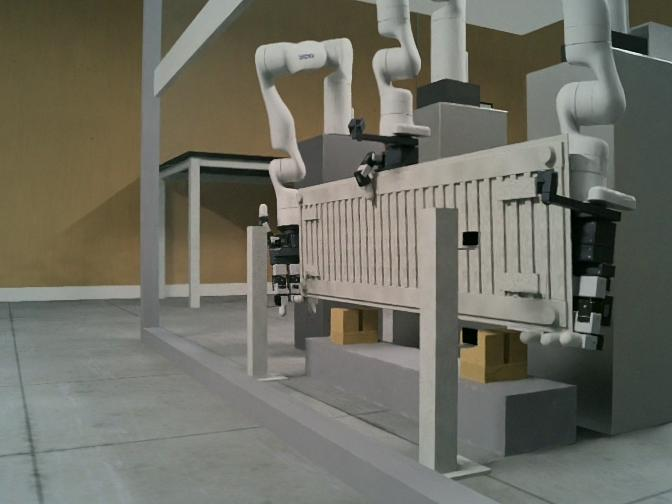

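Scene clock: 733.13 s.
Joint torques (N m): arm1=[-1.56 0.7 -0.17 -7.68 0.17 0.05 0.26] | arm2=[-3.65 -34.88 0.1 -3.72 1.02 -3.43 0.18] | arm3=[3.03 -20.18 -1.01 2.58 -0.72 0.53 -0.12] | arm4=[3.36 -25.13 1.59 3.55 -0.17 0.5 -0.34]
Motor temperatures (°C): arm1=[31 35 28 34 46 35 42] | arm2=[38 38 32 32 34 40 44] | arm3=[35 41 33 34 36 46 37] | arm4=[35 44 32 35 45 41 47]
Flange force (N): arm1=[2.0 1.1 2.8] | arm2=[-9.5 -7.4 29.6] | arm3=[7.0 0.3 8.8] | arm4=[4.5 3.0 25.4]
move: arm2 done; arm3 done; arm4 done
Joint velocities: within noise
arm1: as last shown
arm2.joint_positions: joint1_rad=-0.651 joint2_rad=+1.958 joint3_rad=+0.000 joint4_rad=+1.290 joint5_rad=-0.404 joint6_rad=-0.259 joint7_rad=-0.214 hand_index_mcp=+0.812 hand_index_abd=+0.002 hand_index_pip=+0.612 hand_index_dip=-0.564 hand_middle_mcp=+0.804 hand_middle_abd=+0.003 hand_middle_pip=+0.610 hand_middle_dip=-0.559 hand_ring_mcp=+0.753 hand_ring_abd=+0.000 hand_ring_pip=+0.577 hand_ring_dip=-0.605 hand_thumb_cmc=+0.949 hand_thumb_axl=+0.677 hand_thumb_mcp=+0.224 hand_thumb_ipl=+0.168 hand_current_limit=+0.750 hand_speed=-0.600
arm2.joint_status: all done
arm2.hand_state: blocked,goal,blocked,blocked,blocked,goal,blocked,blocked,goal,goal,goal,goal,goal,goal,goal,goal
arm2.index_mcp_current_ma: 301
arm2.index_abd_current_ma: 9
arm2.index_pip_current_ma: 175
arm2.index_dip_current_ma: 216
arm2.middle_mcp_current_ma: 258
arm2.middle_abd_current_ma: 11
arm2.middle_pip_current_ma: 165
arm2.middle_dip_current_ma: 240
arm2.ring_mcp_current_ma: -4
arm2.ring_abd_current_ma: 0
arm2.ring_pip_current_ma: 3
arm2.ring_dip_current_ma: 15
arm2.thumb_cmc_current_ma: -4
arm2.thumb_axl_current_ma: -4
arm2.thumb_mcp_current_ma: -12
arm2.thumb_ipl_current_ma: -2
arm2.hand_goal_index_mcp: 0.754
arm2.hand_goal_index_abd: 0.000
arm2.hand_goal_index_pip: 0.576
arm2.hand_goal_index_dip: -0.608
arm2.hand_goal_middle_mcp: 0.754
arm2.hand_goal_middle_abd: 0.000
arm2.hand_goal_middle_pip: 0.576
arm2.hand_goal_middle_dip: -0.608
arm2.hand_goal_ring_mcp: 0.754
arm2.hand_goal_ring_abd: 0.000
arm2.hand_goal_ring_pip: 0.576
arm2.hand_goal_ring_dip: -0.608
arm2.hand_goal_thumb_cmc: 0.950
arm2.hand_goal_thumb_axl: 0.678
arm2.hand_goal_thumb_mcp: 0.226
arm2.hand_goal_thumb_ipl: 0.168
arm2.hand: x=-0.0052 y=+0.4247 z=+0.2851 quat_wxyz=(+0.055, +0.705, +0.705, +0.056) (m; scene frame)
arm3.joint_positions: joint1_rad=-0.526 joint2_rad=+1.580 joint3_rad=+0.000 joint4_rad=+1.632 joint5_rad=+0.000 joint6_rad=-0.070 joint7_rad=-0.616 hand_index_mcp=+0.765 hand_index_abd=+0.000 hand_index_pip=+0.584 hand_index_dip=+0.699 hand_middle_mcp=+0.758 hand_middle_abd=+0.000 hand_middle_pip=+0.578 hand_middle_dip=+0.696 hand_ring_mcp=+0.767 hand_ring_abd=+0.001 hand_ring_pip=+0.582 hand_ring_dip=+0.698 hand_thumb_cmc=-0.568 hand_thumb_axl=+0.682 hand_thumb_mcp=-0.398 hand_thumb_ipl=-0.502 hand_current_limit=+0.100 hand_speed=-0.700
arm3.joint_status: all done
arm3.hand_state: goal,goal,goal,goal,goal,goal,goal,goal,goal,goal,goal,goal,goal,goal,blocked,blocked
arm3.index_mcp_current_ma: 14
arm3.index_abd_current_ma: 0
arm3.index_pip_current_ma: 9
arm3.index_dip_current_ma: 2
arm3.middle_mcp_current_ma: 4
arm3.middle_abd_current_ma: 0
arm3.middle_pip_current_ma: 1
arm3.middle_dip_current_ma: 0
arm3.ring_mcp_current_ma: 18
arm3.ring_abd_current_ma: 0
arm3.ring_pip_current_ma: 6
arm3.ring_dip_current_ma: 2
arm3.thumb_cmc_current_ma: 2
arm3.thumb_axl_current_ma: 4
arm3.thumb_mcp_current_ma: 172
arm3.thumb_ipl_current_ma: 302
arm3.hand_goal_index_mcp: 0.754
arm3.hand_goal_index_abd: 0.000
arm3.hand_goal_index_pip: 0.576
arm3.hand_goal_index_dip: 0.696
arm3.hand_goal_middle_mcp: 0.754
arm3.hand_goal_middle_abd: 0.000
arm3.hand_goal_middle_pip: 0.576
arm3.hand_goal_middle_dip: 0.696
arm3.hand_goal_ring_mcp: 0.754
arm3.hand_goal_ring_abd: 0.000
arm3.hand_goal_ring_pip: 0.576
arm3.hand_goal_ring_dip: 0.696
arm3.hand_goal_thumb_cmc: -0.570
arm3.hand_goal_thumb_axl: 0.678
arm3.hand_goal_thumb_mcp: -0.450
arm3.hand_goal_thumb_ipl: -0.620
arm3.hand: x=-0.0064 y=-0.0855 z=+0.4481 quat_wxyz=(+0.005, +0.715, +0.699, +0.004) (m; scene frame)
arm4.joint_positions: joint1_rad=-0.628 joint2_rad=+1.845 joint3_rad=+0.000 joint4_rad=+1.399 joint5_rad=+0.564 joint6_rad=-0.243 joint7_rad=+0.400 hand_index_mcp=+0.753 hand_index_abd=+0.000 hand_index_pip=+0.577 hand_index_dip=+0.696 hand_middle_mcp=+0.771 hand_middle_abd=+0.051 hand_middle_pip=+0.624 hand_middle_dip=-0.521 hand_ring_mcp=+0.753 hand_ring_abd=+0.000 hand_ring_pip=+0.577 hand_ring_dip=+0.696 hand_thumb_cmc=+0.717 hand_thumb_axl=+0.676 hand_thumb_mcp=+0.951 hand_thumb_ipl=+0.492 hand_current_limit=+0.750 hand_speed=-0.600
arm4.joint_status: all done
arm4.hand_state: goal,goal,goal,goal,goal,blocked,blocked,blocked,goal,goal,goal,goal,goal,goal,goal,goal
arm4.index_mcp_current_ma: -1
arm4.index_abd_current_ma: 0
arm4.index_pip_current_ma: 1
arm4.index_dip_current_ma: 0
arm4.middle_mcp_current_ma: 38
arm4.middle_abd_current_ma: 126
arm4.middle_pip_current_ma: 137
arm4.middle_dip_current_ma: 294
arm4.ring_mcp_current_ma: -1
arm4.ring_abd_current_ma: 0
arm4.ring_pip_current_ma: 1
arm4.ring_dip_current_ma: 0
arm4.thumb_cmc_current_ma: 3
arm4.thumb_axl_current_ma: -3
arm4.thumb_mcp_current_ma: 1
arm4.thumb_ipl_current_ma: 4
arm4.hand_goal_index_mcp: 0.754
arm4.hand_goal_index_abd: 0.000
arm4.hand_goal_index_pip: 0.576
arm4.hand_goal_index_dip: 0.696
arm4.hand_goal_middle_mcp: 0.754
arm4.hand_goal_middle_abd: 0.000
arm4.hand_goal_middle_pip: 0.576
arm4.hand_goal_middle_dip: -0.608
arm4.hand_goal_ring_mcp: 0.754
arm4.hand_goal_ring_abd: 0.000
arm4.hand_goal_ring_pip: 0.576
arm4.hand_goal_ring_dip: 0.696
arm4.hand_goal_thumb_cmc: 0.714
arm4.hand_goal_thumb_axl: 0.678
arm4.hand_goal_thumb_mcp: 0.950
arm4.hand_goal_thumb_ipl: 0.490
arm4.hand: x=-0.0445 y=-0.4706 z=+0.2843 quat_wxyz=(+0.000, +0.000, +0.997, +0.078) (m; scene frame)
pictures: arm1_cam_wrist, arm2_cam_wrist, arm3_cam_wrist, arm4_cam_wrist, cam_high, cam_low
camera_calibration:
arm1_cam_wrist: T_world_to_cam=[[-0.126666, 0.991413, 0.0324913, -0.989428], [0.66894, 0.0611879, 0.740793, -0.800473], [0.732444, 0.115568, -0.670947, 1.11833], [0, 0, 0, 1]] pos_world=[-0.408969, 0.900669, 1.37547]
arm2_cam_wrist: T_world_to_cam=[[0.616216, -0.785696, 0.054407, 0.360295], [-0.650117, -0.468456, 0.598245, -0.016973], [-0.444551, -0.404019, -0.799464, 0.522055], [0, 0, 0, 1]] pos_world=[-0.000974024, 0.486051, 0.407916]
arm3_cam_wrist: T_world_to_cam=[[0.598769, -0.797519, 0.0737488, -0.0698782], [-0.600805, -0.386363, 0.699827, -0.396066], [-0.529632, -0.463343, -0.710495, 0.406547], [0, 0, 0, 1]] pos_world=[0.0192026, -0.0203836, 0.571181]
arm4_cam_wrist: T_world_to_cam=[[0.779375, 0.624557, 0.0500293, 0.354217], [0.454515, -0.618525, 0.640971, -0.49907], [0.431267, -0.476817, -0.765933, 0.138901], [0, 0, 0, 1]] pos_world=[-0.109137, -0.463686, 0.408557]

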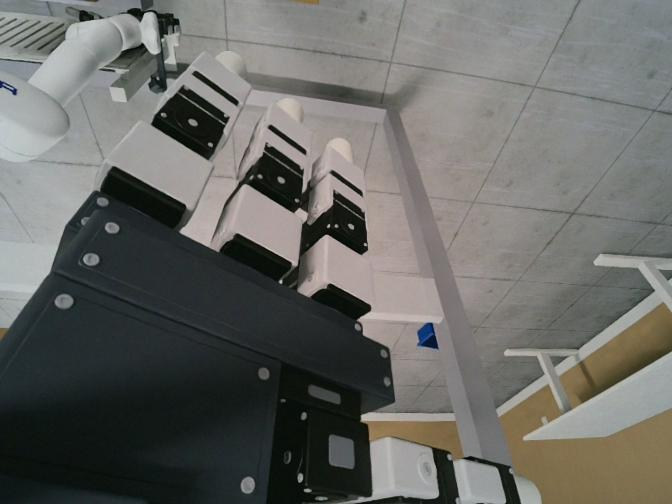

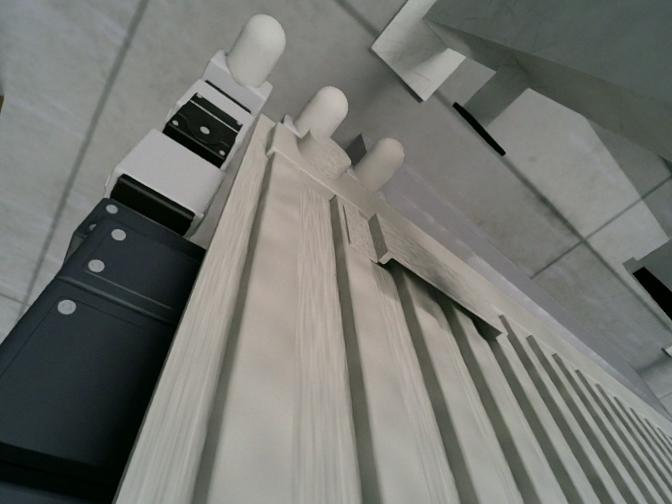

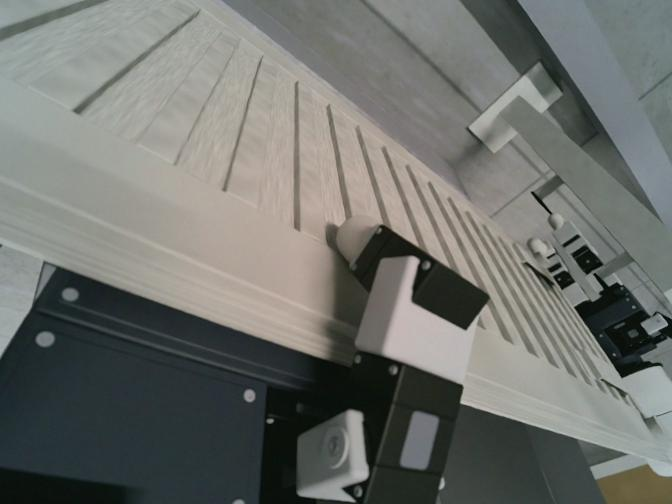

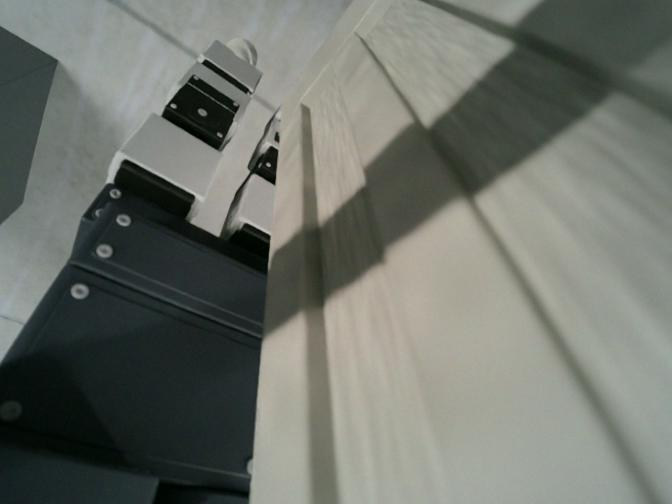

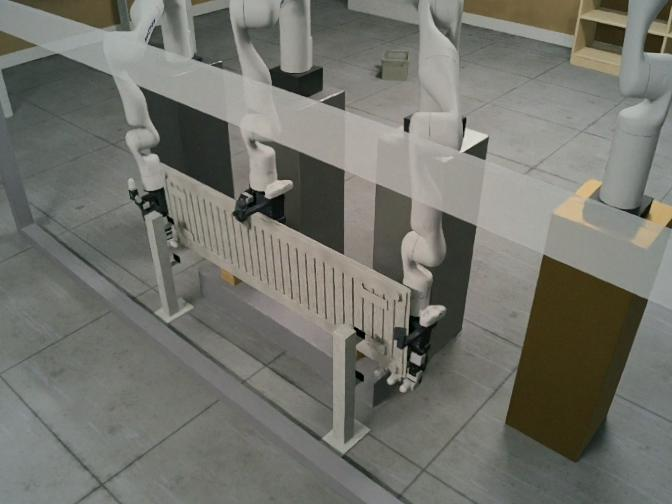

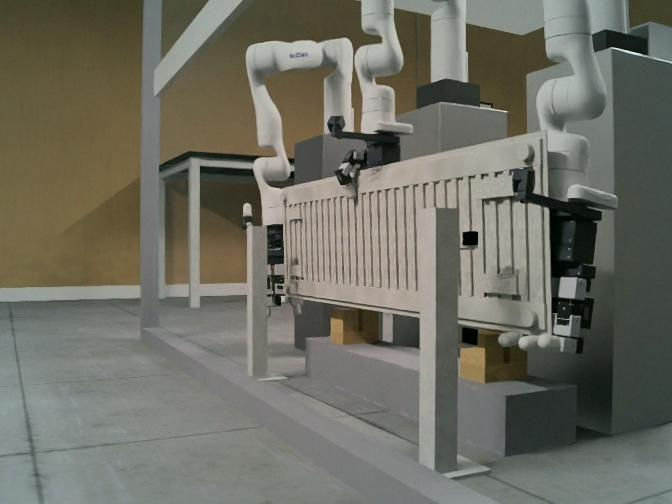

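>>> move --arm2 '{"joints":{"joint1_rad":-0.6495,"joint2_rad":2.0592,"joint3_rad":0,"joint4_rad":1.13,"joint5_rad":-0.5113,"joint6_rad":-0.2071,"joint7_rad":-0.1022},"min_time_s":2.5}' --arm4 '{"joints":{"joint1_rad":-0.6286,"joint2_rad":1.9436,"joint3_rad":0,"joint4_rad":1.2566,"joint5_rad":0.6748,"joint6_rad":-0.2069,"joint7_rad":0.286},"min_time_s":2.5}' --arm3 '{"joints":{"joint1_rad":-0.5266,"joint2_rad":1.6749,"joint3_rad":0,"joint4_rad":1.5306,"joint5_rad":0,"joint6_rad":-0.0639,"joint7_rad":-0.6166},"min_time_s":2.5}' --cameras '["arm2_cam_wrist","arm3_cam_wrist","cam_low","cam_high"]'

>>> zoom_image --camera "cam_low" --region '[240, 120, 640, 400]'

Scene clock: 743.73 s.
Joint torques (N m): arm1=[-1.54 0.69 -0.17 -7.62 0.14 0.03 0.24] | arm2=[-3.3 -34.9 0.82 -4.23 0.9 -3.25 0.18] | arm3=[2.57 -19.58 -1.58 1.71 -0.66 0.13 -0.06] | arm4=[3.41 -24.84 1.44 2.96 -0.14 0.52 -0.33]
Motor temperatures (°C): arm1=[31 35 28 34 46 35 42] | arm2=[38 38 32 32 34 40 44] | arm3=[35 41 33 34 36 46 37] | arm4=[35 45 32 35 45 41 47]
Flange force (N): arm1=[2.0 1.0 2.5] | arm2=[-9.0 -7.8 31.3] | arm3=[5.6 0.0 5.8] | arm4=[5.9 2.6 25.1]
move: arm2 done; arm3 done; arm4 done
Joint velocities: within noise
arm1: as last shown
arm2.joint_positions: joint1_rad=-0.649 joint2_rad=+2.059 joint3_rad=+0.000 joint4_rad=+1.130 joint5_rad=-0.511 joint6_rad=-0.207 joint7_rad=-0.102 hand_index_mcp=+0.812 hand_index_abd=+0.001 hand_index_pip=+0.612 hand_index_dip=-0.563 hand_middle_mcp=+0.804 hand_middle_abd=+0.002 hand_middle_pip=+0.611 hand_middle_dip=-0.558 hand_ring_mcp=+0.753 hand_ring_abd=+0.000 hand_ring_pip=+0.577 hand_ring_dip=-0.605 hand_thumb_cmc=+0.949 hand_thumb_axl=+0.677 hand_thumb_mcp=+0.224 hand_thumb_ipl=+0.168 hand_current_limit=+0.750 hand_speed=-0.600
arm2.joint_status: all done
arm2.hand_state: blocked,goal,blocked,blocked,blocked,goal,blocked,blocked,goal,goal,goal,goal,goal,goal,goal,goal
arm2.index_mcp_current_ma: 301
arm2.index_abd_current_ma: 5
arm2.index_pip_current_ma: 175
arm2.index_dip_current_ma: 216
arm2.middle_mcp_current_ma: 259
arm2.middle_abd_current_ma: 8
arm2.middle_pip_current_ma: 168
arm2.middle_dip_current_ma: 246
arm2.ring_mcp_current_ma: -4
arm2.ring_abd_current_ma: 0
arm2.ring_pip_current_ma: 3
arm2.ring_dip_current_ma: 15
arm2.thumb_cmc_current_ma: -4
arm2.thumb_axl_current_ma: -4
arm2.thumb_mcp_current_ma: -12
arm2.thumb_ipl_current_ma: -2
arm2.hand_goal_index_mcp: 0.754
arm2.hand_goal_index_abd: 0.000
arm2.hand_goal_index_pip: 0.576
arm2.hand_goal_index_dip: -0.608
arm2.hand_goal_middle_mcp: 0.754
arm2.hand_goal_middle_abd: 0.000
arm2.hand_goal_middle_pip: 0.576
arm2.hand_goal_middle_dip: -0.608
arm2.hand_goal_ring_mcp: 0.754
arm2.hand_goal_ring_abd: 0.000
arm2.hand_goal_ring_pip: 0.576
arm2.hand_goal_ring_dip: -0.608
arm2.hand_goal_thumb_cmc: 0.950
arm2.hand_goal_thumb_axl: 0.678
arm2.hand_goal_thumb_mcp: 0.226
arm2.hand_goal_thumb_ipl: 0.168
arm2.hand: x=-0.0052 y=+0.4247 z=+0.2451 quat_wxyz=(+0.055, +0.705, +0.705, +0.056) (m; scene frame)
arm3.joint_positions: joint1_rad=-0.527 joint2_rad=+1.675 joint3_rad=+0.000 joint4_rad=+1.531 joint5_rad=+0.000 joint6_rad=-0.064 joint7_rad=-0.617 hand_index_mcp=+0.764 hand_index_abd=-0.001 hand_index_pip=+0.584 hand_index_dip=+0.699 hand_middle_mcp=+0.758 hand_middle_abd=+0.000 hand_middle_pip=+0.578 hand_middle_dip=+0.696 hand_ring_mcp=+0.767 hand_ring_abd=+0.000 hand_ring_pip=+0.582 hand_ring_dip=+0.698 hand_thumb_cmc=-0.568 hand_thumb_axl=+0.681 hand_thumb_mcp=-0.397 hand_thumb_ipl=-0.502 hand_current_limit=+0.100 hand_speed=-0.700
arm3.joint_status: all done
arm3.hand_state: goal,goal,goal,goal,goal,goal,goal,goal,goal,goal,goal,goal,goal,goal,blocked,blocked
arm3.index_mcp_current_ma: 13
arm3.index_abd_current_ma: 0
arm3.index_pip_current_ma: 9
arm3.index_dip_current_ma: 2
arm3.middle_mcp_current_ma: 4
arm3.middle_abd_current_ma: 0
arm3.middle_pip_current_ma: 1
arm3.middle_dip_current_ma: 0
arm3.ring_mcp_current_ma: 18
arm3.ring_abd_current_ma: 0
arm3.ring_pip_current_ma: 6
arm3.ring_dip_current_ma: 2
arm3.thumb_cmc_current_ma: 1
arm3.thumb_axl_current_ma: 2
arm3.thumb_mcp_current_ma: 174
arm3.thumb_ipl_current_ma: 302
arm3.hand_goal_index_mcp: 0.754
arm3.hand_goal_index_abd: 0.000
arm3.hand_goal_index_pip: 0.576
arm3.hand_goal_index_dip: 0.696
arm3.hand_goal_middle_mcp: 0.754
arm3.hand_goal_middle_abd: 0.000
arm3.hand_goal_middle_pip: 0.576
arm3.hand_goal_middle_dip: 0.696
arm3.hand_goal_ring_mcp: 0.754
arm3.hand_goal_ring_abd: 0.000
arm3.hand_goal_ring_pip: 0.576
arm3.hand_goal_ring_dip: 0.696
arm3.hand_goal_thumb_cmc: -0.570
arm3.hand_goal_thumb_axl: 0.678
arm3.hand_goal_thumb_mcp: -0.450
arm3.hand_goal_thumb_ipl: -0.620
arm3.hand: x=-0.0064 y=-0.0855 z=+0.4080 quat_wxyz=(+0.005, +0.715, +0.699, +0.004) (m; scene frame)
arm4.joint_positions: joint1_rad=-0.629 joint2_rad=+1.944 joint3_rad=+0.000 joint4_rad=+1.257 joint5_rad=+0.675 joint6_rad=-0.207 joint7_rad=+0.286 hand_index_mcp=+0.753 hand_index_abd=+0.000 hand_index_pip=+0.577 hand_index_dip=+0.696 hand_middle_mcp=+0.771 hand_middle_abd=+0.051 hand_middle_pip=+0.624 hand_middle_dip=-0.521 hand_ring_mcp=+0.753 hand_ring_abd=+0.000 hand_ring_pip=+0.577 hand_ring_dip=+0.696 hand_thumb_cmc=+0.717 hand_thumb_axl=+0.676 hand_thumb_mcp=+0.951 hand_thumb_ipl=+0.492 hand_current_limit=+0.750 hand_speed=-0.600
arm4.joint_status: all done
arm4.hand_state: goal,goal,goal,goal,goal,blocked,blocked,blocked,goal,goal,goal,goal,goal,goal,goal,goal
arm4.index_mcp_current_ma: -1
arm4.index_abd_current_ma: 0
arm4.index_pip_current_ma: 1
arm4.index_dip_current_ma: 0
arm4.middle_mcp_current_ma: 40
arm4.middle_abd_current_ma: 126
arm4.middle_pip_current_ma: 137
arm4.middle_dip_current_ma: 294
arm4.ring_mcp_current_ma: -1
arm4.ring_abd_current_ma: 0
arm4.ring_pip_current_ma: 1
arm4.ring_dip_current_ma: 0
arm4.thumb_cmc_current_ma: 3
arm4.thumb_axl_current_ma: -3
arm4.thumb_mcp_current_ma: 1
arm4.thumb_ipl_current_ma: 4
arm4.hand_goal_index_mcp: 0.754
arm4.hand_goal_index_abd: 0.000
arm4.hand_goal_index_pip: 0.576
arm4.hand_goal_index_dip: 0.696
arm4.hand_goal_middle_mcp: 0.754
arm4.hand_goal_middle_abd: 0.000
arm4.hand_goal_middle_pip: 0.576
arm4.hand_goal_middle_dip: -0.608
arm4.hand_goal_ring_mcp: 0.754
arm4.hand_goal_ring_abd: 0.000
arm4.hand_goal_ring_pip: 0.576
arm4.hand_goal_ring_dip: 0.696
arm4.hand_goal_thumb_cmc: 0.714
arm4.hand_goal_thumb_axl: 0.678
arm4.hand_goal_thumb_mcp: 0.950
arm4.hand_goal_thumb_ipl: 0.490
arm4.hand: x=-0.0446 y=-0.4706 z=+0.2438 quat_wxyz=(+0.000, +0.000, +0.997, +0.078) (m; scene frame)
pictures: arm2_cam_wrist, arm3_cam_wrist, cam_high, cam_low
camera_calibration:
arm2_cam_wrist: T_world_to_cam=[[0.616302, -0.785627, 0.0544232, 0.36251], [-0.650048, -0.468499, 0.598286, 0.0070088], [-0.444533, -0.404103, -0.799432, 0.490146], [0, 0, 0, 1]] pos_world=[-0.00097406, 0.486151, 0.367916]
arm3_cam_wrist: T_world_to_cam=[[0.598721, -0.79755, 0.0738038, -0.0669421], [-0.600852, -0.3863, 0.699821, -0.367928], [-0.529632, -0.463342, -0.710496, 0.377986], [0, 0, 0, 1]] pos_world=[0.0192026, -0.0203833, 0.530981]

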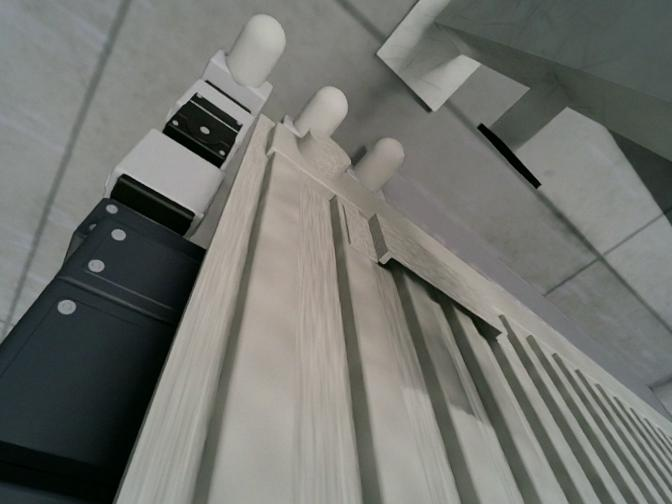

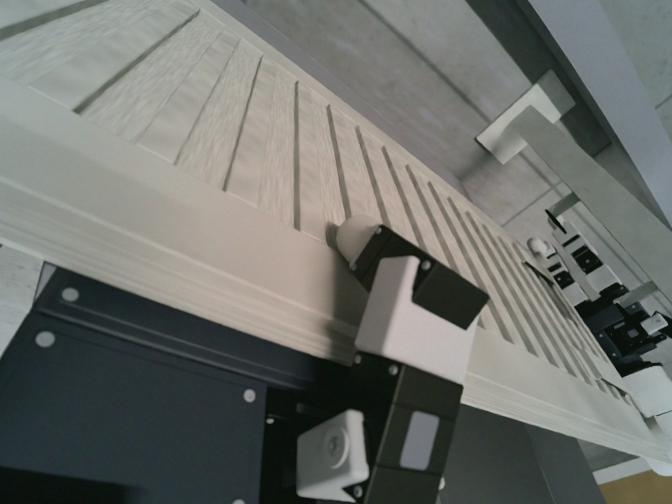

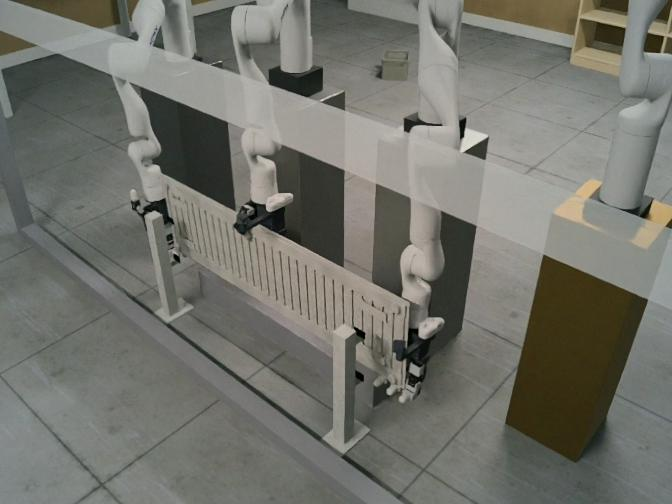

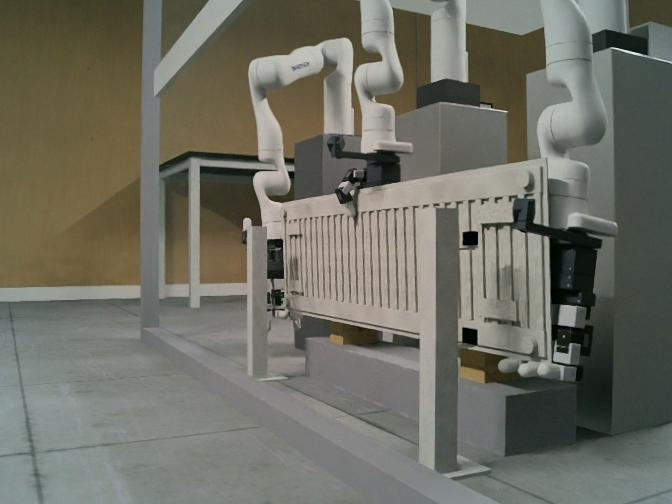

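Scaled by 1.260.

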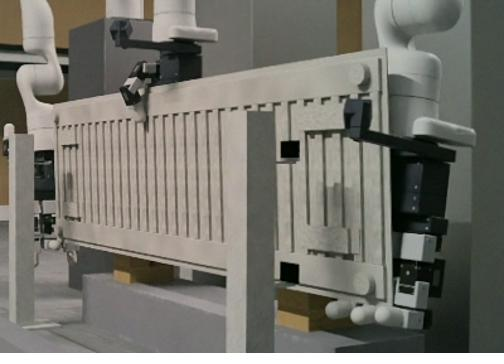

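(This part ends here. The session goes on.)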